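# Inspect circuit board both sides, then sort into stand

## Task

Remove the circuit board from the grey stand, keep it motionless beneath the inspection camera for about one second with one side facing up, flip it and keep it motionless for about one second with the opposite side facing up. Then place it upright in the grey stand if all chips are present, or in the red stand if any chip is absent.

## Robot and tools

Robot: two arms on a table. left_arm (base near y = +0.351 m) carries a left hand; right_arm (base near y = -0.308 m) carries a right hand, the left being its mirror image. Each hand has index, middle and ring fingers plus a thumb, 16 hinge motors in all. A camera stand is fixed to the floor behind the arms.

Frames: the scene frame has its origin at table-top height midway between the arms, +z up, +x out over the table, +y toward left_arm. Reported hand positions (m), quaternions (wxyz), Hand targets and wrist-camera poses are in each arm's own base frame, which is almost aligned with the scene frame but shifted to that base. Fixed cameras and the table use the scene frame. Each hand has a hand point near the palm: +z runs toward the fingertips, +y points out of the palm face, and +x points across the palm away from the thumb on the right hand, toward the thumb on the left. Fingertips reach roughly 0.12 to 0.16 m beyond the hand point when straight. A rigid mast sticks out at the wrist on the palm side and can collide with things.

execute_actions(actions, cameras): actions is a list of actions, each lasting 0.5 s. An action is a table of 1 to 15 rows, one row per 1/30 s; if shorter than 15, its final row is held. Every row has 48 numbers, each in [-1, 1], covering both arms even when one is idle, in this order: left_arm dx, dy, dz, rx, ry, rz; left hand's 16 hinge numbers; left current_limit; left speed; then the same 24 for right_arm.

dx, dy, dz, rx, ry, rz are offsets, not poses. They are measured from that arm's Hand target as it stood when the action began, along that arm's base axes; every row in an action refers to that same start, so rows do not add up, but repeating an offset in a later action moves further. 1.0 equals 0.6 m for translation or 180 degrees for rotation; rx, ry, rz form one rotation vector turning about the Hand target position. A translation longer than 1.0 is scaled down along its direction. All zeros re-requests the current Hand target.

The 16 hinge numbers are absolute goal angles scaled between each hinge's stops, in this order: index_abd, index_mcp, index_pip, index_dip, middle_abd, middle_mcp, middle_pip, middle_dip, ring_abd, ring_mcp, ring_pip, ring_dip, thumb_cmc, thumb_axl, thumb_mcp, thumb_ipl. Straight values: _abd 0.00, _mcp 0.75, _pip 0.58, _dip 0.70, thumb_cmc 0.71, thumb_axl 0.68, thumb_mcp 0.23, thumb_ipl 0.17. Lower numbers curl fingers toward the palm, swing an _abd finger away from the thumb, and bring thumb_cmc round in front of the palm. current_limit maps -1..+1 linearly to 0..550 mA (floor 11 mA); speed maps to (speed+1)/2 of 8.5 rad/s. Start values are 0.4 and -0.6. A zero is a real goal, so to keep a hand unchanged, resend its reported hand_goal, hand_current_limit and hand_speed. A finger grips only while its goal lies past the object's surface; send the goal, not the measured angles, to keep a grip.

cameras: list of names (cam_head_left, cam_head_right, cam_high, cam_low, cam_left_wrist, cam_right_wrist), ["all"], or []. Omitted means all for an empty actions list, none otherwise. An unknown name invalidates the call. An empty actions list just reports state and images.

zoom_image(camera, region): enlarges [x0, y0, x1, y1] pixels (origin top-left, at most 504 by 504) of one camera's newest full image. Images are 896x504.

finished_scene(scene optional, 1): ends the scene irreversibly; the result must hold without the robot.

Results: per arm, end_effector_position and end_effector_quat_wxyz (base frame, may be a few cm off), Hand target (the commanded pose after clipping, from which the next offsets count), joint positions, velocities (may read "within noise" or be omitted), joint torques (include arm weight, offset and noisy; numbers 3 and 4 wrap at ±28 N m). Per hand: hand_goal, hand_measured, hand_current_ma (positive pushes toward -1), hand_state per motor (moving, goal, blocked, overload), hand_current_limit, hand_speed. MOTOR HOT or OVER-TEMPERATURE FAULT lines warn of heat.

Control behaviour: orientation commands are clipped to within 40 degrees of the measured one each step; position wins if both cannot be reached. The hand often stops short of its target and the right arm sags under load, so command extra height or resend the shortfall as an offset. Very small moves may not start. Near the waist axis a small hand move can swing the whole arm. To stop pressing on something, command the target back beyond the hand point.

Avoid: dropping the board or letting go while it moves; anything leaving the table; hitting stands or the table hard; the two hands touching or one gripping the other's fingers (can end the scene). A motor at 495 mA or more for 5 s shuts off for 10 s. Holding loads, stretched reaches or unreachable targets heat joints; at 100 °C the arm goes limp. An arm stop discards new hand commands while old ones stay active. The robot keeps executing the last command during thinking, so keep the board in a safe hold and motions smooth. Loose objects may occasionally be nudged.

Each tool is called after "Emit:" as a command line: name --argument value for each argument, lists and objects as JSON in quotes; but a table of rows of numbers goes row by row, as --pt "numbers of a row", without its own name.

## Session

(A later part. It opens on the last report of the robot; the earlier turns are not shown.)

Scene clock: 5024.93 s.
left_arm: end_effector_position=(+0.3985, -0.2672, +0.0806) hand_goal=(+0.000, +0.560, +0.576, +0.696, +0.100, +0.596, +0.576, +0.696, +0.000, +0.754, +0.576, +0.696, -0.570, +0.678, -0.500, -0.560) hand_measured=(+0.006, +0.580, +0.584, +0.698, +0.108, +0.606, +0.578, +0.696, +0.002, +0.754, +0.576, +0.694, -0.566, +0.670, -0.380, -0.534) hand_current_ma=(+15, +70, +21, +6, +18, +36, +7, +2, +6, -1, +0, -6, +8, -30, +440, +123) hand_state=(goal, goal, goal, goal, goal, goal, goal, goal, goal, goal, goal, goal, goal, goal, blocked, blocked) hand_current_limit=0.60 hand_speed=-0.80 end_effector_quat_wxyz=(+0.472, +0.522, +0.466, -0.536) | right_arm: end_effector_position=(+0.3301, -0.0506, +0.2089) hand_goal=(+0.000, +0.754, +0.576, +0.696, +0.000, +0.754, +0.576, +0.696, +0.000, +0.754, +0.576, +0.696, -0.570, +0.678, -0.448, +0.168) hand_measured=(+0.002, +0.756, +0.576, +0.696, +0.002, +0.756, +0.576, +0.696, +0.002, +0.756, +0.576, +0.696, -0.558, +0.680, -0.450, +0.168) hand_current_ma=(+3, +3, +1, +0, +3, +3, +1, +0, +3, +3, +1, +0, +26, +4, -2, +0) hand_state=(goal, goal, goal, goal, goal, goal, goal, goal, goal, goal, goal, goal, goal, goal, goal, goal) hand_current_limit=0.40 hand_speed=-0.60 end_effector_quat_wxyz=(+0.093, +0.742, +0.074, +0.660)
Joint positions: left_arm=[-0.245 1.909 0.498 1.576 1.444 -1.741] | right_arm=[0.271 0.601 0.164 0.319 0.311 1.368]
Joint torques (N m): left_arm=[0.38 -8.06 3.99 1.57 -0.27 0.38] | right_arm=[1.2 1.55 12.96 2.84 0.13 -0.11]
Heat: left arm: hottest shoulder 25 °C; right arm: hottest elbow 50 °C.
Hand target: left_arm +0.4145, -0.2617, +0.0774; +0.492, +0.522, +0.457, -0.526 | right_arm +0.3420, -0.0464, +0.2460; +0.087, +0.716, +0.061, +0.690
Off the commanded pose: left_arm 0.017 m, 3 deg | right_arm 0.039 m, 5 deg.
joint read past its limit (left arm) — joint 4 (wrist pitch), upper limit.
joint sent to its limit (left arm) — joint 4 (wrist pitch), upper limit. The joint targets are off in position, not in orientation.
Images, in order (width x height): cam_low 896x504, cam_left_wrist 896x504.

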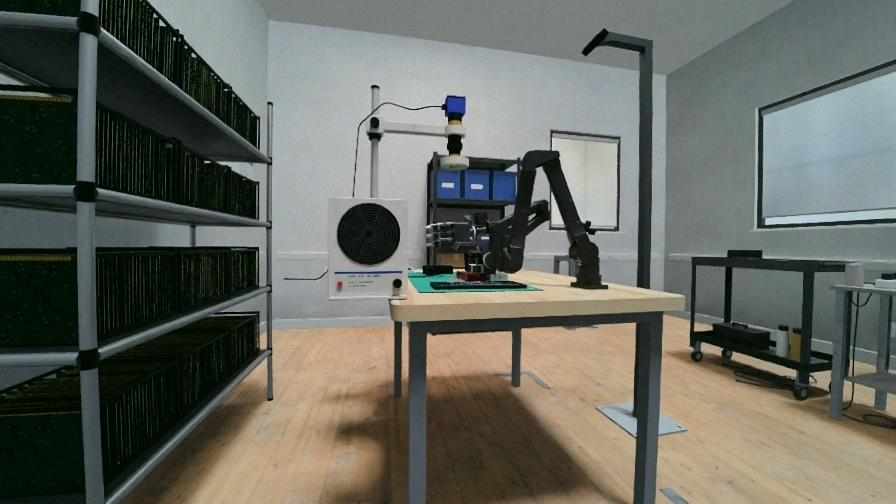

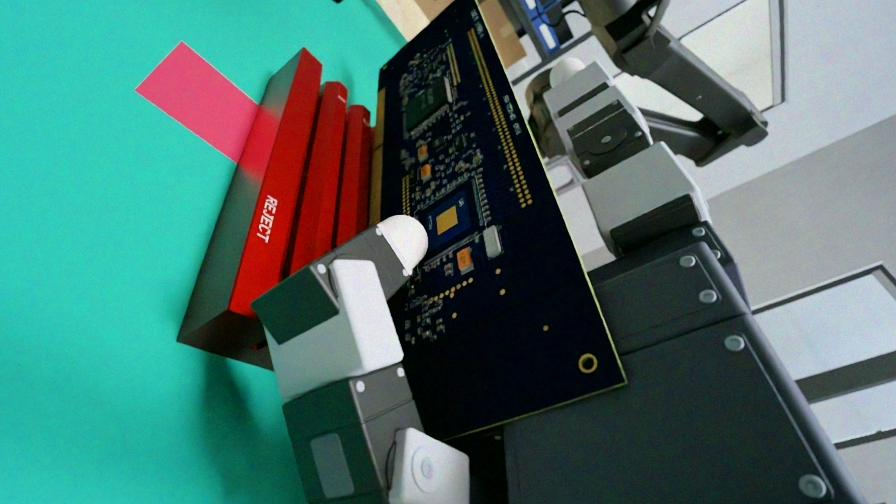

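Emit:
execute_actions --actions '[[[0,0,0,0,0,0, 0,0.57,0.576,0.696,0.1,0.60,0.576,0.696,0,0.754,0.576,0.696,-0.571,0.678,-0.42,-0.54,0.6,-0.8, 0,0,0,0,0,0,0,0.754,0.576,0.696,0,0.754,0.576,0.696,0,0.754,0.576,0.696,-0.571,0.678,-0.449,0.168,0.4,-0.6]]]' --cameras '["cam_left_wrist", "cam_low"]'

Emit:
zoom_image --camera "cam_left_wrist" --region '[340, 180, 400, 240]'

Emit:
zoom_image --camera "cam_low" --region '[455, 248, 491, 284]'

Scene clock: 5035.53 s.
left_arm: end_effector_position=(+0.3981, -0.2678, +0.0806) hand_goal=(+0.000, +0.570, +0.576, +0.696, +0.100, +0.600, +0.576, +0.696, +0.000, +0.754, +0.576, +0.696, -0.570, +0.678, -0.420, -0.540) hand_measured=(+0.006, +0.580, +0.582, +0.698, +0.108, +0.608, +0.578, +0.696, +0.002, +0.754, +0.576, +0.694, -0.566, +0.670, -0.378, -0.526) hand_current_ma=(+15, +34, +20, +6, +18, +22, +7, +2, +6, -1, +0, -6, +8, -28, +205, +59) hand_state=(goal, goal, goal, goal, goal, goal, goal, goal, goal, goal, goal, goal, goal, goal, blocked, goal) hand_current_limit=0.60 hand_speed=-0.80 end_effector_quat_wxyz=(+0.472, +0.522, +0.465, -0.536) | right_arm: end_effector_position=(+0.3301, -0.0506, +0.2089) hand_goal=(+0.000, +0.754, +0.576, +0.696, +0.000, +0.754, +0.576, +0.696, +0.000, +0.754, +0.576, +0.696, -0.570, +0.678, -0.448, +0.168) hand_measured=(+0.002, +0.756, +0.576, +0.696, +0.002, +0.756, +0.576, +0.696, +0.002, +0.756, +0.576, +0.696, -0.558, +0.680, -0.450, +0.168) hand_current_ma=(+3, +3, +1, +0, +3, +3, +1, +0, +3, +3, +1, +0, +26, +4, -2, +0) hand_state=(goal, goal, goal, goal, goal, goal, goal, goal, goal, goal, goal, goal, goal, goal, goal, goal) hand_current_limit=0.40 hand_speed=-0.60 end_effector_quat_wxyz=(+0.093, +0.742, +0.074, +0.660)
Joint positions: left_arm=[-0.246 1.909 0.498 1.576 1.444 -1.741] | right_arm=[0.271 0.601 0.164 0.319 0.311 1.368]
Joint torques (N m): left_arm=[0.44 -8.12 3.99 1.55 -0.27 0.38] | right_arm=[1.08 1.44 12.94 2.93 0.13 -0.13]
Heat: left arm: hottest shoulder 25 °C; right arm: hottest elbow 50 °C.
Hand target: left_arm +0.4145, -0.2617, +0.0774; +0.492, +0.522, +0.457, -0.526 | right_arm +0.3420, -0.0464, +0.2460; +0.087, +0.716, +0.061, +0.690
Off the commanded pose: left_arm 0.018 m, 3 deg | right_arm 0.039 m, 5 deg.
joint read past its limit (left arm) — joint 4 (wrist pitch), upper limit.
joint sent to its limit (left arm) — joint 4 (wrist pitch), upper limit. The joint targets are off in position, not in orientation.
Images, in order (width x height): cam_low 896x504, cam_left_wrist 896x504.

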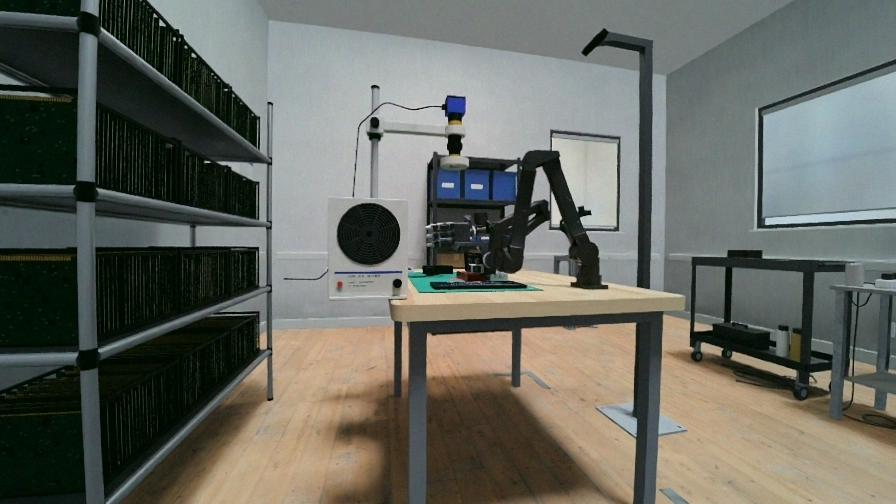

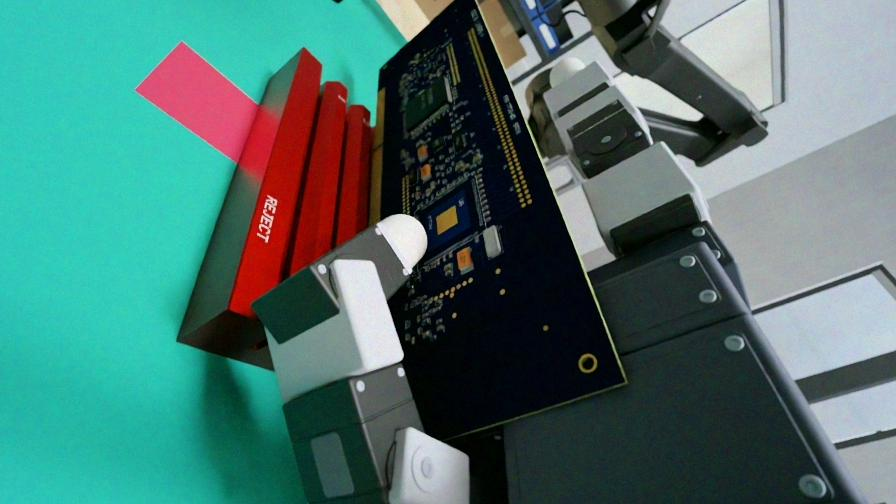

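Scaled by 8.400 from the camera's 896x504 image, which has a finer 1280x720 frame.

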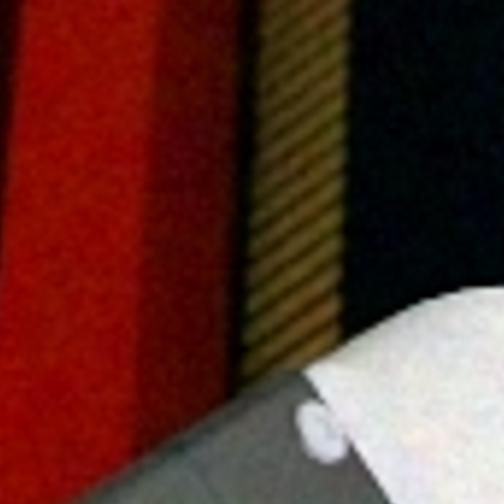

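Scaled by 14.000 from the camera's 896x504 image, which has a finer 1280x720 frame.

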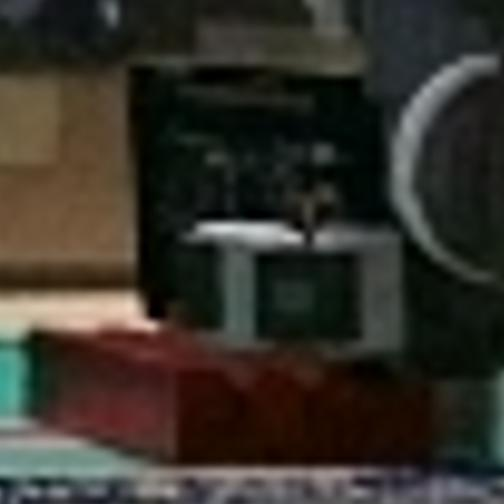

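Emit:
execute_actions --actions '[[[0,0,0,0,0,0, 0,0.58,0.576,0.696,0.1,0.608,0.576,0.696,0,0.754,0.576,0.696,-0.571,0.678,-0.38,-0.53,0.6,-0.85, 0,0,0,0,0,0,0,0.754,0.576,0.696,0,0.754,0.576,0.696,0,0.754,0.576,0.696,-0.571,0.678,-0.449,0.168,0.4,-0.6]]]' --cameras '["cam_left_wrist", "cam_low"]'

Emit:
zoom_image --camera "cam_left_wrist" --region '[340, 180, 400, 240]'

Emit:
zoom_image --camera "cam_low" --region '[455, 248, 491, 284]'

Scene clock: 5045.10 s.
left_arm: end_effector_position=(+0.3976, -0.2683, +0.0791) hand_goal=(+0.000, +0.580, +0.576, +0.696, +0.100, +0.608, +0.576, +0.696, +0.000, +0.754, +0.576, +0.696, -0.570, +0.678, -0.380, -0.530) hand_measured=(+0.006, +0.582, +0.578, +0.698, +0.108, +0.608, +0.578, +0.696, +0.002, +0.754, +0.576, +0.694, -0.566, +0.676, -0.372, -0.524) hand_current_ma=(+15, +5, +7, +6, +18, +0, +7, +2, +6, -1, +0, -6, +8, -5, +34, +25) hand_state=(goal, goal, goal, goal, goal, goal, goal, goal, goal, goal, goal, goal, goal, goal, goal, goal) hand_current_limit=0.60 hand_speed=-0.85 end_effector_quat_wxyz=(+0.472, +0.523, +0.465, -0.536) | right_arm: end_effector_position=(+0.3301, -0.0506, +0.2089) hand_goal=(+0.000, +0.754, +0.576, +0.696, +0.000, +0.754, +0.576, +0.696, +0.000, +0.754, +0.576, +0.696, -0.570, +0.678, -0.448, +0.168) hand_measured=(+0.002, +0.756, +0.576, +0.696, +0.002, +0.756, +0.576, +0.696, +0.002, +0.756, +0.576, +0.696, -0.558, +0.680, -0.450, +0.168) hand_current_ma=(+3, +3, +1, +0, +3, +3, +1, +0, +3, +3, +1, +0, +26, +4, -2, +0) hand_state=(goal, goal, goal, goal, goal, goal, goal, goal, goal, goal, goal, goal, goal, goal, goal, goal) hand_current_limit=0.40 hand_speed=-0.60 end_effector_quat_wxyz=(+0.093, +0.742, +0.074, +0.660)
Joint positions: left_arm=[-0.248 1.913 0.498 1.576 1.444 -1.735] | right_arm=[0.271 0.601 0.164 0.319 0.311 1.368]
Joint torques (N m): left_arm=[0.44 -8.47 3.97 1.55 -0.26 0.33] | right_arm=[1.03 1.2 13.01 2.97 0.09 -0.12]
Heat: left arm: hottest shoulder 25 °C; right arm: hottest elbow 50 °C.
Hand target: left_arm +0.4145, -0.2617, +0.0774; +0.492, +0.522, +0.457, -0.526 | right_arm +0.3420, -0.0464, +0.2460; +0.087, +0.716, +0.061, +0.690
Off the commanded pose: left_arm 0.018 m, 3 deg | right_arm 0.039 m, 5 deg.
joint read past its limit (left arm) — joint 4 (wrist pitch), upper limit.
joint sent to its limit (left arm) — joint 4 (wrist pitch), upper limit. The joint targets are off in position, not in orientation.
Images, in order (width x height): cam_low 896x504, cam_left_wrist 896x504.

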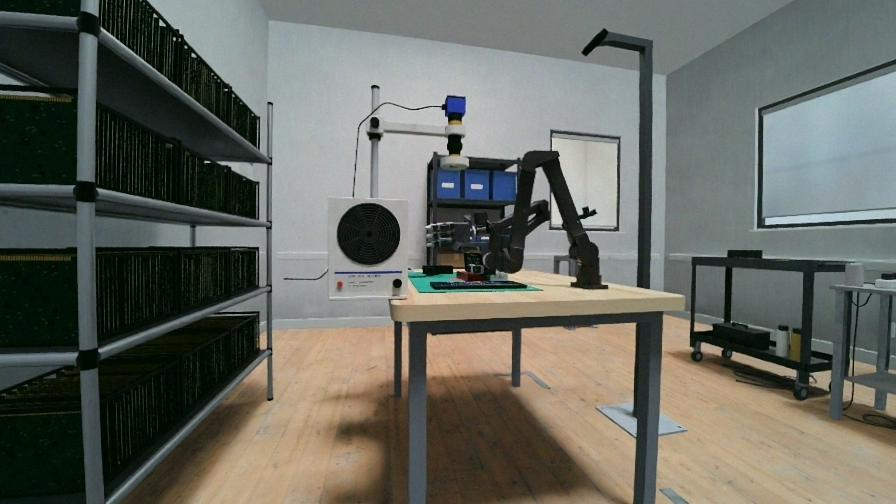

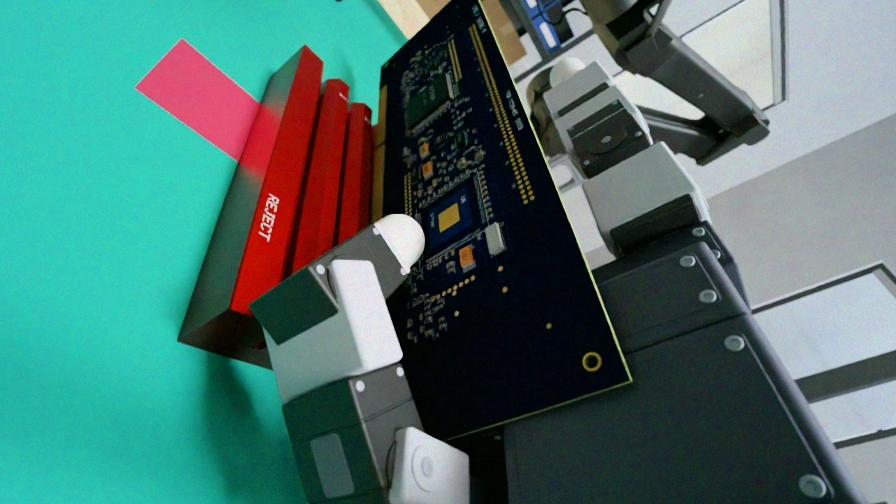

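Scaled by 8.400 from the camera's 896x504 image, which has a finer 1280x720 frame.

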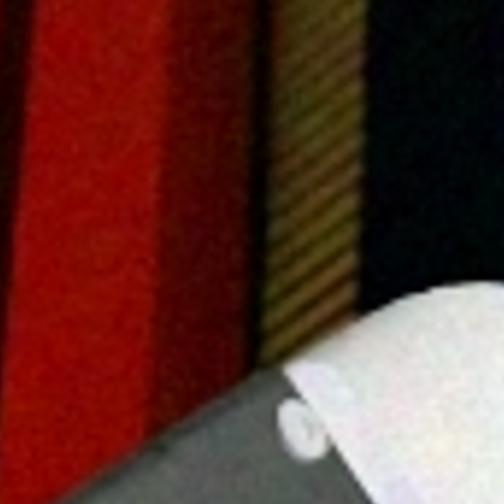

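Scaled by 14.000 from the camera's 896x504 image, which has a finer 1280x720 frame.

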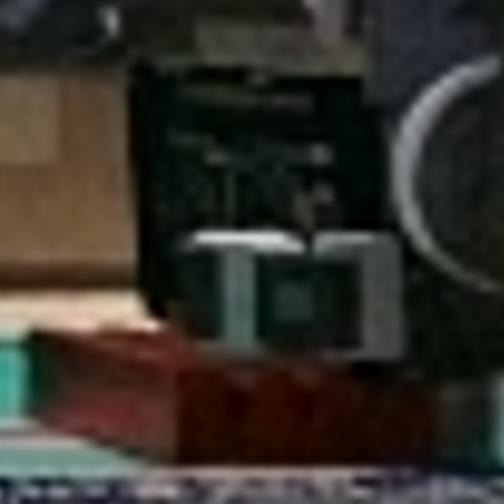

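Emit:
execute_actions --actions '[[[0,0,0,0,0,0, 0,0.59,0.576,0.696,0.1,0.616,0.576,0.696,0,0.754,0.576,0.696,-0.571,0.678,-0.35,-0.515,0.6,-0.85, 0,0,0,0,0,0,0,0.754,0.576,0.696,0,0.754,0.576,0.696,0,0.754,0.576,0.696,-0.571,0.678,-0.449,0.168,0.4,-0.6]]]' --cameras '["cam_left_wrist", "cam_low", "cam_high"]'

Emit:
zoom_image --camera "cam_left_wrist" --region '[340, 180, 400, 240]'

Emit:
zoom_image --camera "cam_low" --region '[455, 248, 491, 284]'

Emit:
zoom_image --camera "cam_high" --region '[374, 230, 454, 285]'

Scene clock: 5091.40 s.
left_arm: end_effector_position=(+0.3977, -0.2683, +0.0794) hand_goal=(+0.000, +0.590, +0.576, +0.696, +0.100, +0.616, +0.576, +0.696, +0.000, +0.754, +0.576, +0.696, -0.570, +0.678, -0.350, -0.514) hand_measured=(+0.006, +0.588, +0.578, +0.698, +0.108, +0.612, +0.578, +0.696, +0.002, +0.754, +0.576, +0.694, -0.566, +0.682, -0.346, -0.514) hand_current_ma=(+15, -7, +7, +6, +18, -8, +7, +2, +6, -1, +0, -6, +11, +15, +16, +3) hand_state=(goal, goal, goal, goal, goal, goal, goal, goal, goal, goal, goal, goal, goal, goal, goal, goal) hand_current_limit=0.60 hand_speed=-0.85 end_effector_quat_wxyz=(+0.473, +0.524, +0.464, -0.535) | right_arm: end_effector_position=(+0.3301, -0.0506, +0.2089) hand_goal=(+0.000, +0.754, +0.576, +0.696, +0.000, +0.754, +0.576, +0.696, +0.000, +0.754, +0.576, +0.696, -0.570, +0.678, -0.448, +0.168) hand_measured=(+0.002, +0.756, +0.576, +0.696, +0.002, +0.756, +0.576, +0.696, +0.002, +0.756, +0.576, +0.696, -0.558, +0.680, -0.450, +0.168) hand_current_ma=(+3, +3, +1, +0, +3, +3, +1, +0, +3, +3, +1, +0, +26, +4, -2, +0) hand_state=(goal, goal, goal, goal, goal, goal, goal, goal, goal, goal, goal, goal, goal, goal, goal, goal) hand_current_limit=0.40 hand_speed=-0.60 end_effector_quat_wxyz=(+0.093, +0.742, +0.074, +0.660)
Joint positions: left_arm=[-0.248 1.913 0.498 1.576 1.444 -1.732] | right_arm=[0.271 0.601 0.164 0.319 0.311 1.368]
Joint torques (N m): left_arm=[0.44 -8.47 3.96 1.57 -0.26 0.31] | right_arm=[0.97 1.38 12.75 2.82 0.1 -0.11]
Heat: left arm: hottest shoulder 25 °C; right arm: hottest elbow 50 °C.
Hand target: left_arm +0.4145, -0.2617, +0.0774; +0.492, +0.522, +0.457, -0.526 | right_arm +0.3420, -0.0464, +0.2460; +0.087, +0.716, +0.061, +0.690
Off the commanded pose: left_arm 0.018 m, 3 deg | right_arm 0.039 m, 5 deg.
joint read past its limit (left arm) — joint 4 (wrist pitch), upper limit.
joint sent to its limit (left arm) — joint 4 (wrist pitch), upper limit. The joint targets are off in position, not in orientation.
Images, in order (width x height): cam_high 896x504, cam_low 896x504, cam_left_wrist 896x504.

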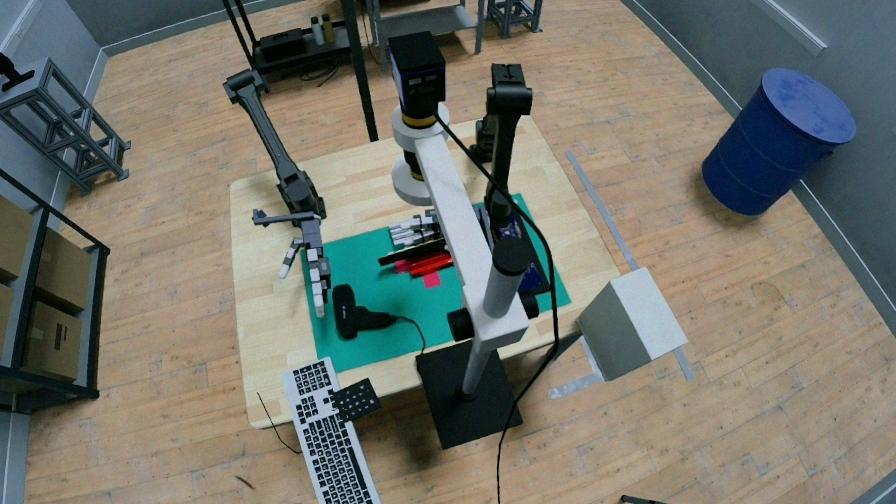

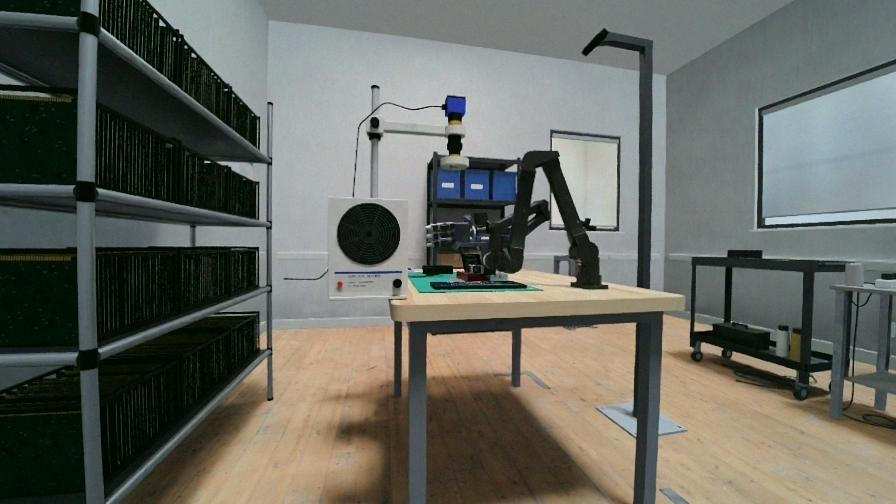

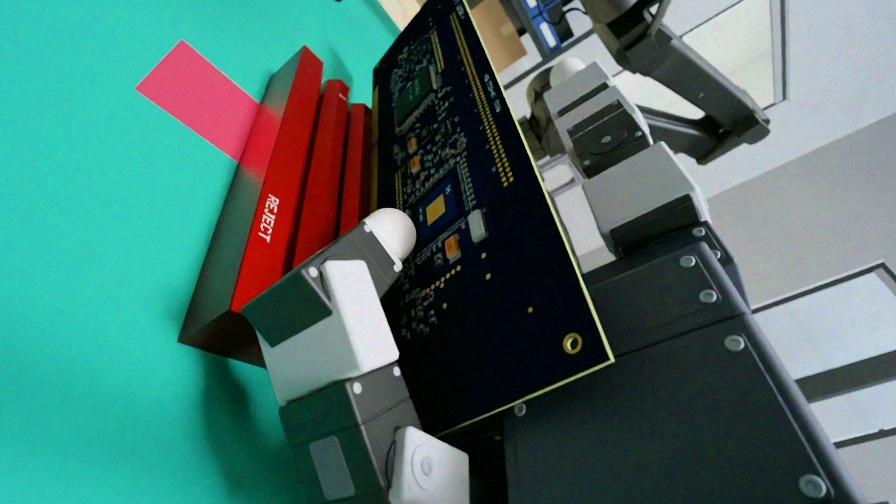

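Scaled by 8.400 from the camera's 896x504 image, which has a finer 1280x720 frame.

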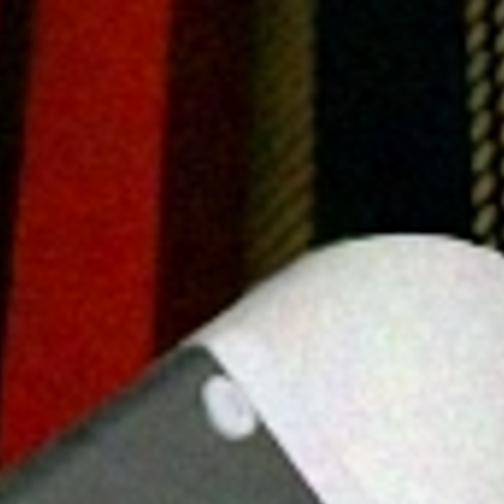

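Scaled by 14.000 from the camera's 896x504 image, which has a finer 1280x720 frame.

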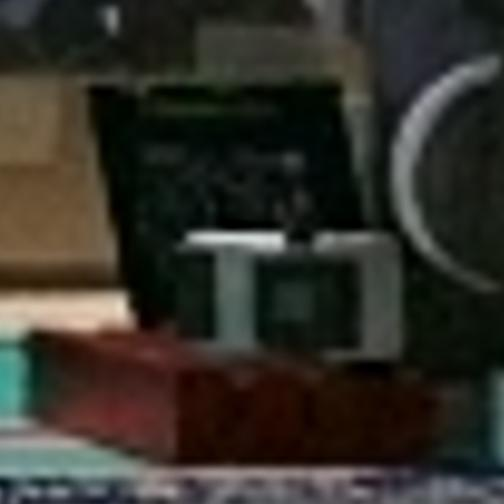

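Scaled by 6.300 from the camera's 896x504 image, which has a finer 1280x720 frame.

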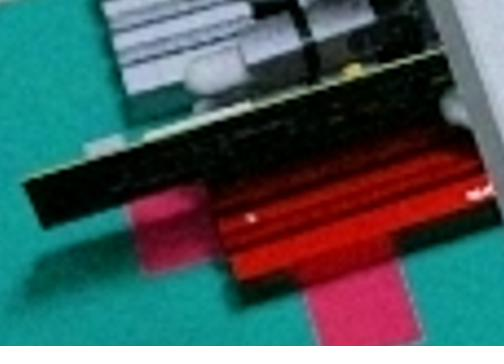

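Emit:
execute_actions --actions '[[[0,0,0,0,0,0, 0,0.60,0.576,0.696,0.1,0.63,0.576,0.696,0,0.754,0.576,0.696,-0.571,0.678,-0.362,-0.52,0.6,-0.9, 0,0,0,0,0,0,0,0.754,0.576,0.696,0,0.754,0.576,0.696,0,0.754,0.576,0.696,-0.571,0.678,-0.449,0.168,0.4,-0.6]]]' --cameras '["cam_left_wrist", "cam_low", "cam_high"]'

Emit:
zoom_image --camera "cam_left_wrist" --region '[320, 80, 420, 240]'

Emit:
zoom_image --camera "cam_low" --region '[455, 248, 491, 284]'

Emit:
zoom_image --camera "cam_high" --region '[374, 230, 454, 285]'

Scene clock: 5103.37 s.
left_arm: end_effector_position=(+0.3977, -0.2683, +0.0794) hand_goal=(+0.000, +0.600, +0.576, +0.696, +0.100, +0.630, +0.576, +0.696, +0.000, +0.754, +0.576, +0.696, -0.570, +0.678, -0.362, -0.520) hand_measured=(+0.006, +0.598, +0.578, +0.698, +0.108, +0.626, +0.578, +0.696, +0.002, +0.754, +0.576, +0.694, -0.566, +0.682, -0.348, -0.514) hand_current_ma=(+15, -8, +7, +6, +18, -9, +7, +2, +6, -1, +0, -6, +11, +15, +61, +24) hand_state=(goal, goal, goal, goal, goal, goal, goal, goal, goal, goal, goal, goal, goal, goal, goal, goal) hand_current_limit=0.60 hand_speed=-0.90 end_effector_quat_wxyz=(+0.473, +0.524, +0.464, -0.535) | right_arm: end_effector_position=(+0.3301, -0.0506, +0.2089) hand_goal=(+0.000, +0.754, +0.576, +0.696, +0.000, +0.754, +0.576, +0.696, +0.000, +0.754, +0.576, +0.696, -0.570, +0.678, -0.448, +0.168) hand_measured=(+0.002, +0.756, +0.576, +0.696, +0.002, +0.756, +0.576, +0.696, +0.002, +0.756, +0.576, +0.696, -0.558, +0.680, -0.450, +0.168) hand_current_ma=(+3, +3, +1, +0, +3, +3, +1, +0, +3, +3, +1, +0, +26, +4, -2, +0) hand_state=(goal, goal, goal, goal, goal, goal, goal, goal, goal, goal, goal, goal, goal, goal, goal, goal) hand_current_limit=0.40 hand_speed=-0.60 end_effector_quat_wxyz=(+0.093, +0.742, +0.074, +0.660)
Joint positions: left_arm=[-0.248 1.913 0.498 1.576 1.444 -1.732] | right_arm=[0.271 0.601 0.164 0.319 0.311 1.368]
Joint torques (N m): left_arm=[0.38 -8.47 3.97 1.55 -0.26 0.31] | right_arm=[1.08 1.2 12.92 2.77 0.15 -0.12]
Heat: left arm: hottest shoulder 25 °C; right arm: hottest elbow 50 °C.
Hand target: left_arm +0.4145, -0.2617, +0.0774; +0.492, +0.522, +0.457, -0.526 | right_arm +0.3420, -0.0464, +0.2460; +0.087, +0.716, +0.061, +0.690
Off the commanded pose: left_arm 0.018 m, 3 deg | right_arm 0.039 m, 5 deg.
joint read past its limit (left arm) — joint 4 (wrist pitch), upper limit.
joint sent to its limit (left arm) — joint 4 (wrist pitch), upper limit. The joint targets are off in position, not in orientation.
Images, in order (width x height): cam_high 896x504, cam_low 896x504, cam_left_wrist 896x504.

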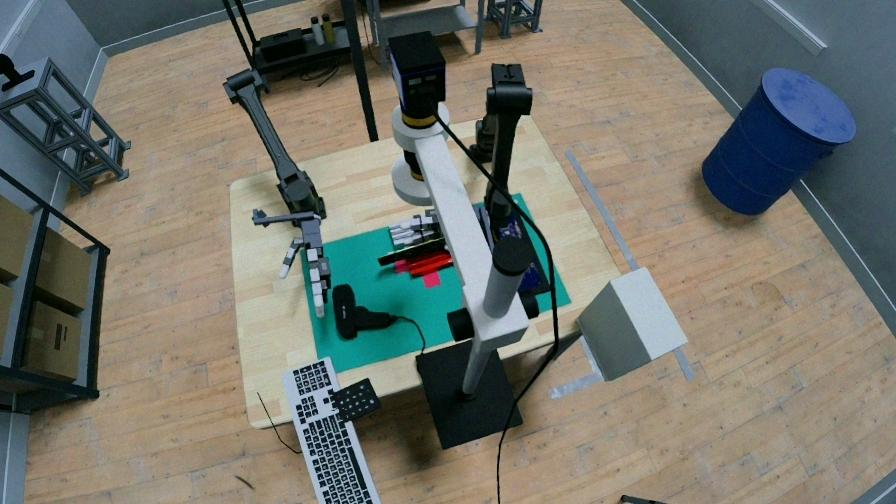

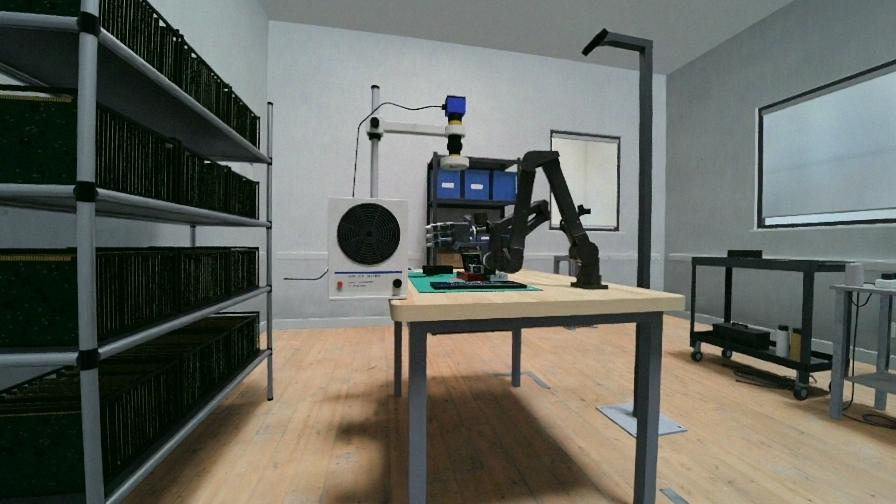

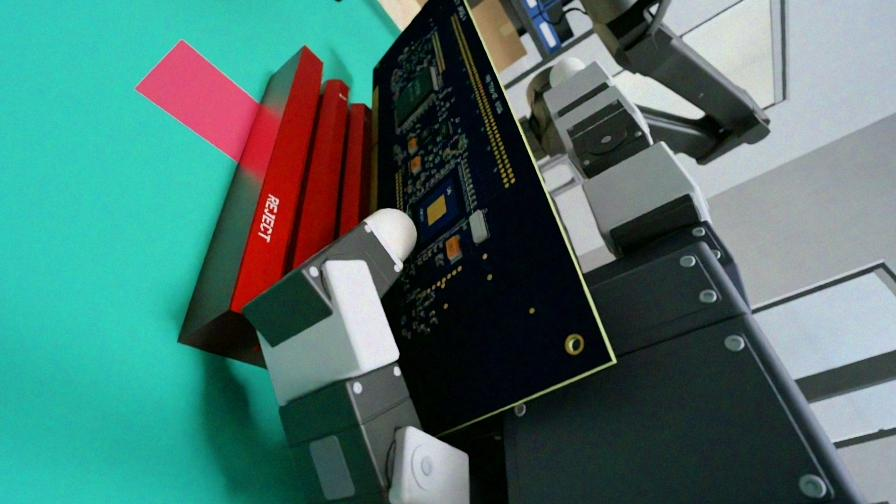

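Scaled by 3.150 from the camera's 896x504 image, which has a finer 1280x720 frame.

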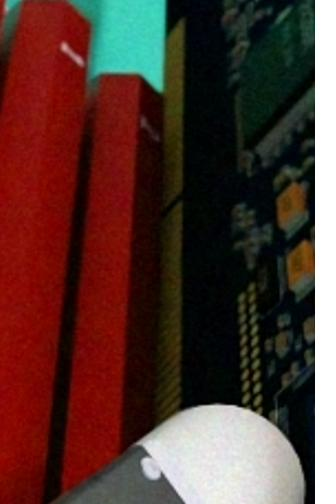

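Scaled by 14.000 from the camera's 896x504 image, which has a finer 1280x720 frame.

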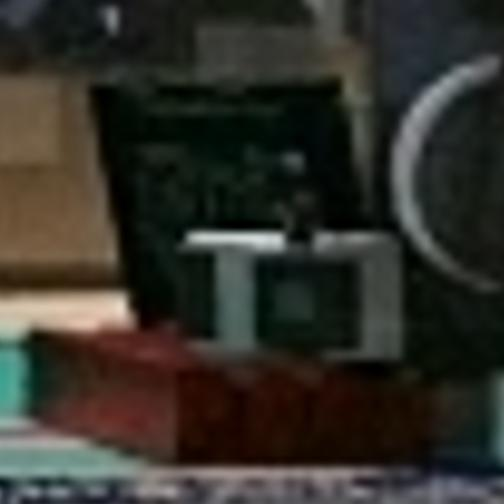

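Scaled by 6.300 from the camera's 896x504 image, which has a finer 1280x720 frame.

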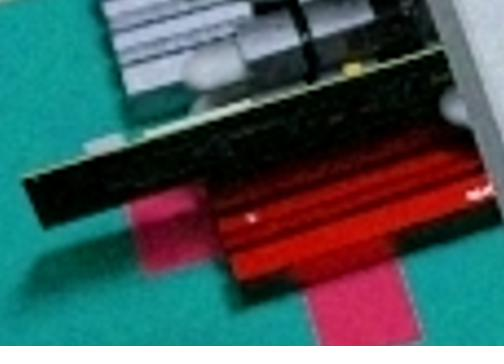

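Emit:
execute_actions --actions '[[[0,0,0,0,0,0, 0,0.60,0.576,0.696,0.1,0.63,0.576,0.696,0,0.754,0.576,0.696,-0.571,0.678,-0.385,-0.525,0.6,-0.9, 0,0,0,0,0,0,0,0.754,0.576,0.696,0,0.754,0.576,0.696,0,0.754,0.576,0.696,-0.571,0.678,-0.449,0.168,0.4,-0.6]]]' --cameras '["cam_left_wrist", "cam_low", "cam_high"]'

Emit:
zoom_image --camera "cam_left_wrist" --region '[320, 80, 420, 240]'

Emit:
zoom_image --camera "cam_low" --region '[455, 248, 491, 284]'

Emit:
zoom_image --camera "cam_high" --region '[374, 230, 454, 285]'

Scene clock: 5116.77 s.
left_arm: end_effector_position=(+0.3977, -0.2683, +0.0794) hand_goal=(+0.000, +0.600, +0.576, +0.696, +0.100, +0.630, +0.576, +0.696, +0.000, +0.754, +0.576, +0.696, -0.570, +0.678, -0.384, -0.524) hand_measured=(+0.006, +0.598, +0.578, +0.698, +0.108, +0.626, +0.578, +0.696, +0.002, +0.754, +0.576, +0.694, -0.566, +0.682, -0.364, -0.514) hand_current_ma=(+15, -8, +7, +6, +18, -8, +7, +2, +6, -1, +0, -6, +11, +15, +87, +43) hand_state=(goal, goal, goal, goal, goal, goal, goal, goal, goal, goal, goal, goal, goal, goal, goal, goal) hand_current_limit=0.60 hand_speed=-0.90 end_effector_quat_wxyz=(+0.473, +0.524, +0.464, -0.535) | right_arm: end_effector_position=(+0.3301, -0.0506, +0.2089) hand_goal=(+0.000, +0.754, +0.576, +0.696, +0.000, +0.754, +0.576, +0.696, +0.000, +0.754, +0.576, +0.696, -0.570, +0.678, -0.448, +0.168) hand_measured=(+0.002, +0.756, +0.576, +0.696, +0.002, +0.756, +0.576, +0.696, +0.002, +0.756, +0.576, +0.696, -0.558, +0.680, -0.450, +0.168) hand_current_ma=(+3, +3, +1, +0, +3, +3, +1, +0, +3, +3, +1, +0, +26, +4, -2, +0) hand_state=(goal, goal, goal, goal, goal, goal, goal, goal, goal, goal, goal, goal, goal, goal, goal, goal) hand_current_limit=0.40 hand_speed=-0.60 end_effector_quat_wxyz=(+0.093, +0.742, +0.074, +0.660)
Joint positions: left_arm=[-0.248 1.913 0.498 1.576 1.444 -1.732] | right_arm=[0.271 0.601 0.164 0.319 0.311 1.368]
Joint torques (N m): left_arm=[0.44 -8.47 3.96 1.55 -0.26 0.31] | right_arm=[1.03 1.44 13.03 2.92 0.11 -0.13]
Heat: left arm: hottest shoulder 25 °C; right arm: hottest elbow 50 °C.
Hand target: left_arm +0.4145, -0.2617, +0.0774; +0.492, +0.522, +0.457, -0.526 | right_arm +0.3420, -0.0464, +0.2460; +0.087, +0.716, +0.061, +0.690
Off the commanded pose: left_arm 0.018 m, 3 deg | right_arm 0.039 m, 5 deg.
joint read past its limit (left arm) — joint 4 (wrist pitch), upper limit.
joint sent to its limit (left arm) — joint 4 (wrist pitch), upper limit. The joint targets are off in position, not in orientation.
Images, in order (width x height): cam_high 896x504, cam_low 896x504, cam_left_wrist 896x504.

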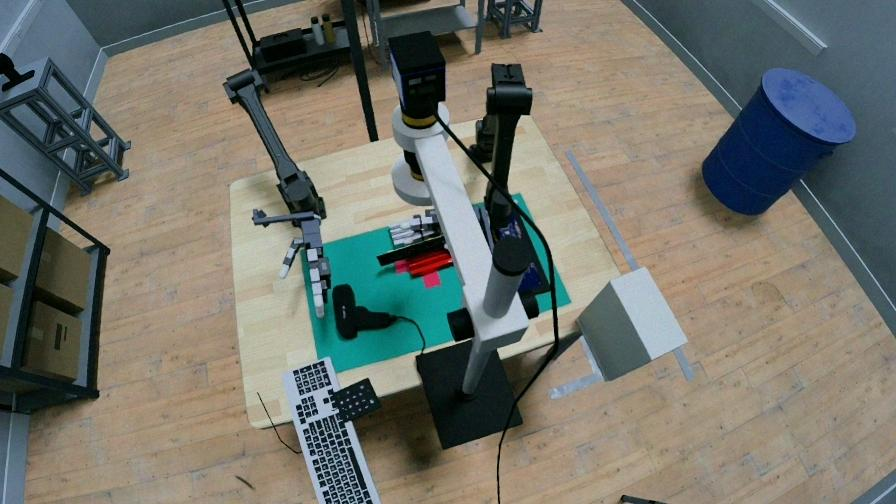

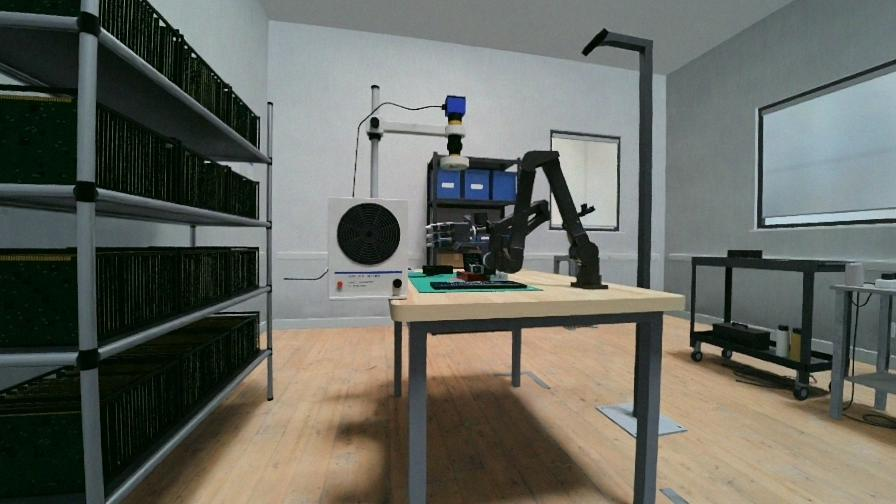

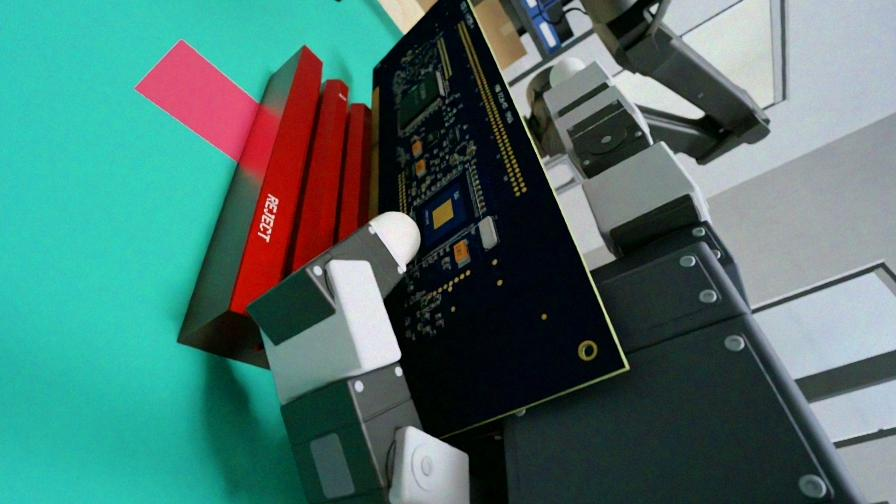

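Scaled by 3.150 from the camera's 896x504 image, which has a finer 1280x720 frame.

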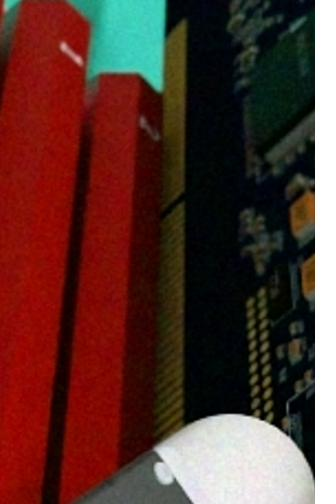

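Scaled by 14.000 from the camera's 896x504 image, which has a finer 1280x720 frame.

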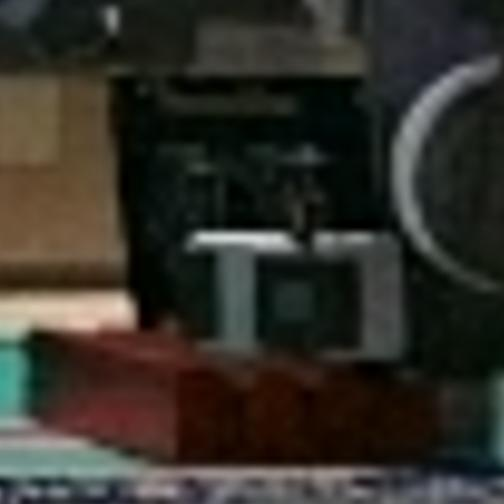

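Scaled by 6.300 from the camera's 896x504 image, which has a finer 1280x720 frame.

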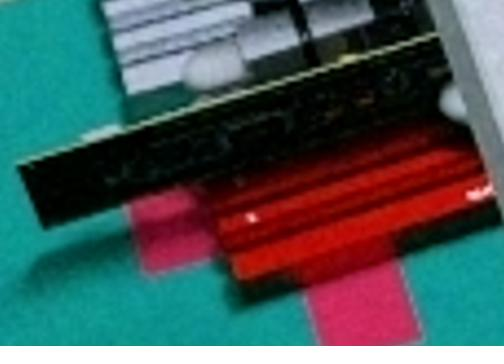

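Emit:
execute_actions --actions '[[[0,0,0,0,0,0, 0,0.61,0.576,0.696,0.1,0.64,0.576,0.696,0,0.754,0.576,0.696,-0.571,0.678,-0.395,-0.53,0.6,-0.9, 0,0,0,0,0,0,0,0.754,0.576,0.696,0,0.754,0.576,0.696,0,0.754,0.576,0.696,-0.571,0.678,-0.449,0.168,0.4,-0.6]]]' --cameras '["cam_left_wrist", "cam_low", "cam_high"]'

Emit:
zoom_image --camera "cam_left_wrist" --region '[320, 80, 420, 240]'

Emit:
zoom_image --camera "cam_low" --region '[455, 248, 491, 284]'

Emit:
zoom_image --camera "cam_high" --region '[374, 230, 454, 285]'

Scene clock: 5128.27 s.
left_arm: end_effector_position=(+0.3977, -0.2683, +0.0794) hand_goal=(+0.000, +0.610, +0.576, +0.696, +0.100, +0.640, +0.576, +0.696, +0.000, +0.754, +0.576, +0.696, -0.570, +0.678, -0.394, -0.530) hand_measured=(+0.006, +0.608, +0.578, +0.698, +0.108, +0.636, +0.578, +0.696, +0.002, +0.754, +0.576, +0.694, -0.566, +0.682, -0.370, -0.514) hand_current_ma=(+15, -8, +7, +6, +18, -9, +6, +2, +6, -1, +0, -6, +11, +15, +115, +69) hand_state=(goal, goal, goal, goal, goal, goal, goal, goal, goal, goal, goal, goal, goal, goal, blocked, goal) hand_current_limit=0.60 hand_speed=-0.90 end_effector_quat_wxyz=(+0.473, +0.524, +0.464, -0.535) | right_arm: end_effector_position=(+0.3301, -0.0506, +0.2089) hand_goal=(+0.000, +0.754, +0.576, +0.696, +0.000, +0.754, +0.576, +0.696, +0.000, +0.754, +0.576, +0.696, -0.570, +0.678, -0.448, +0.168) hand_measured=(+0.002, +0.756, +0.576, +0.696, +0.002, +0.756, +0.576, +0.696, +0.002, +0.756, +0.576, +0.696, -0.558, +0.680, -0.450, +0.168) hand_current_ma=(+3, +3, +1, +0, +3, +3, +1, +0, +3, +3, +1, +0, +26, +4, -2, +0) hand_state=(goal, goal, goal, goal, goal, goal, goal, goal, goal, goal, goal, goal, goal, goal, goal, goal) hand_current_limit=0.40 hand_speed=-0.60 end_effector_quat_wxyz=(+0.093, +0.742, +0.074, +0.660)
Joint positions: left_arm=[-0.248 1.913 0.498 1.576 1.444 -1.732] | right_arm=[0.271 0.601 0.164 0.319 0.311 1.368]
Joint torques (N m): left_arm=[0.38 -8.47 3.99 1.55 -0.26 0.3] | right_arm=[1.26 1.26 13.01 2.96 0.13 -0.13]
Heat: left arm: hottest shoulder 25 °C; right arm: hottest elbow 50 °C.
Hand target: left_arm +0.4145, -0.2617, +0.0774; +0.492, +0.522, +0.457, -0.526 | right_arm +0.3420, -0.0464, +0.2460; +0.087, +0.716, +0.061, +0.690
Off the commanded pose: left_arm 0.018 m, 3 deg | right_arm 0.039 m, 5 deg.
joint read past its limit (left arm) — joint 4 (wrist pitch), upper limit.
joint sent to its limit (left arm) — joint 4 (wrist pitch), upper limit. The joint targets are off in position, not in orientation.
Images, in order (width x height): cam_high 896x504, cam_low 896x504, cam_left_wrist 896x504.

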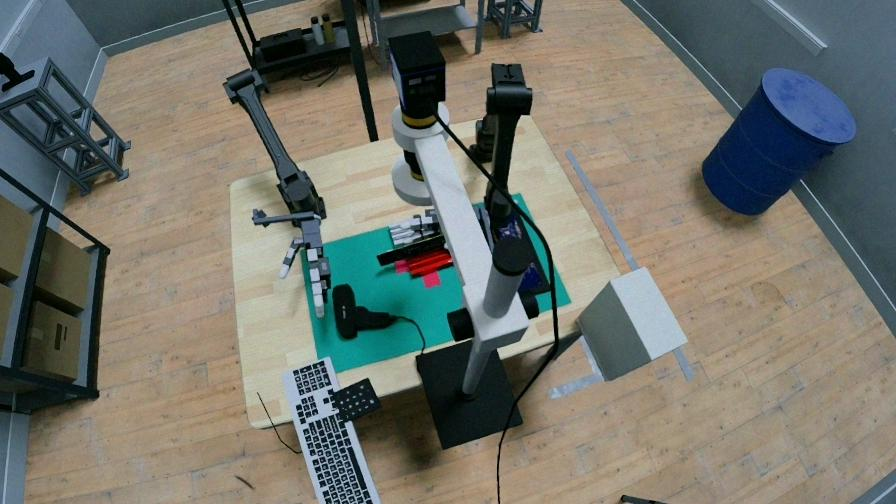

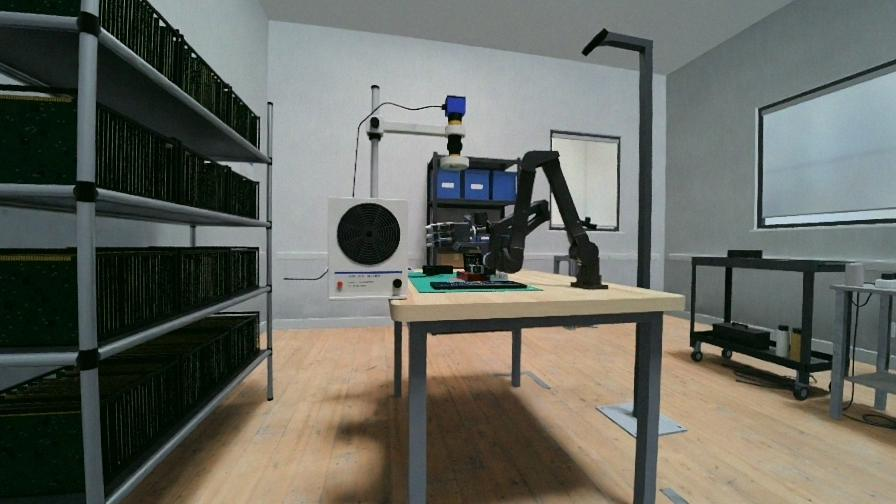

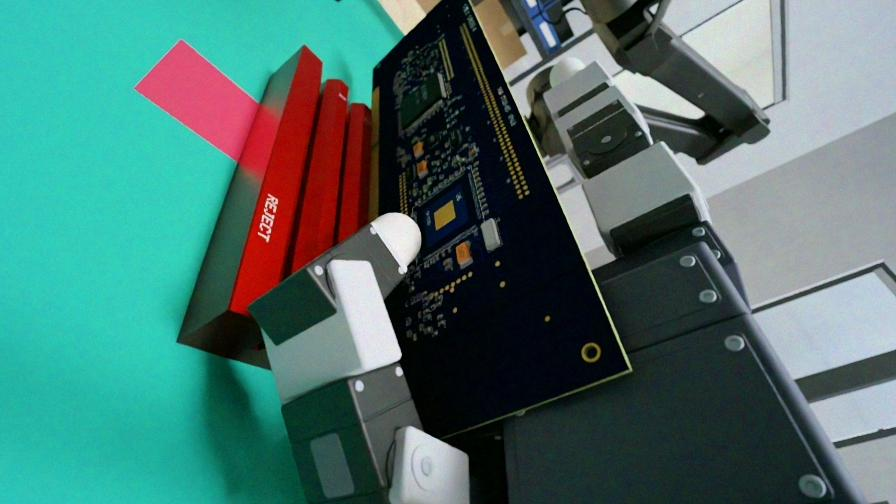

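Scaled by 3.150 from the camera's 896x504 image, which has a finer 1280x720 frame.

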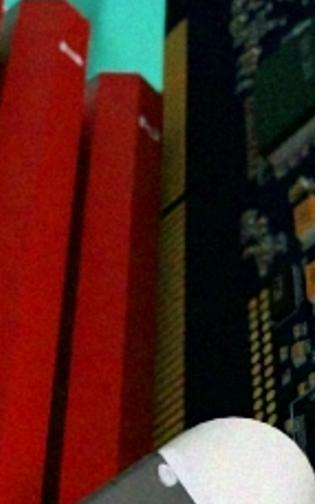

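Scaled by 14.000 from the camera's 896x504 image, which has a finer 1280x720 frame.

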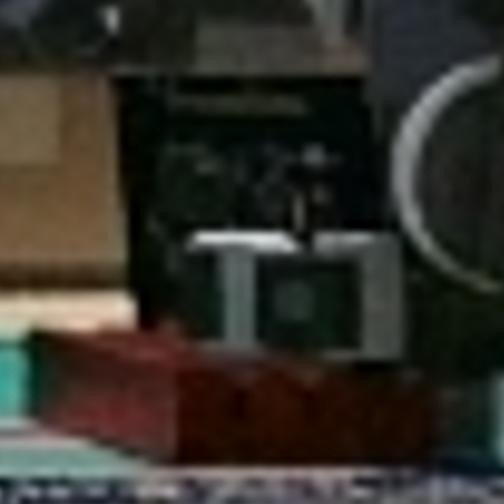

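Scaled by 6.300 from the camera's 896x504 image, which has a finer 1280x720 frame.

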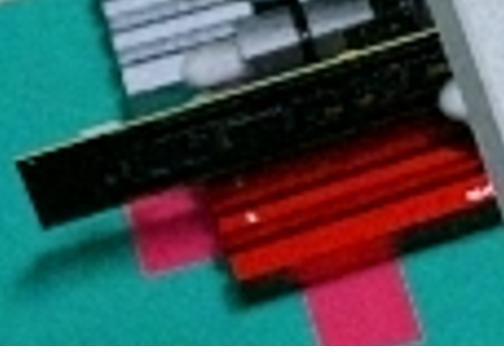

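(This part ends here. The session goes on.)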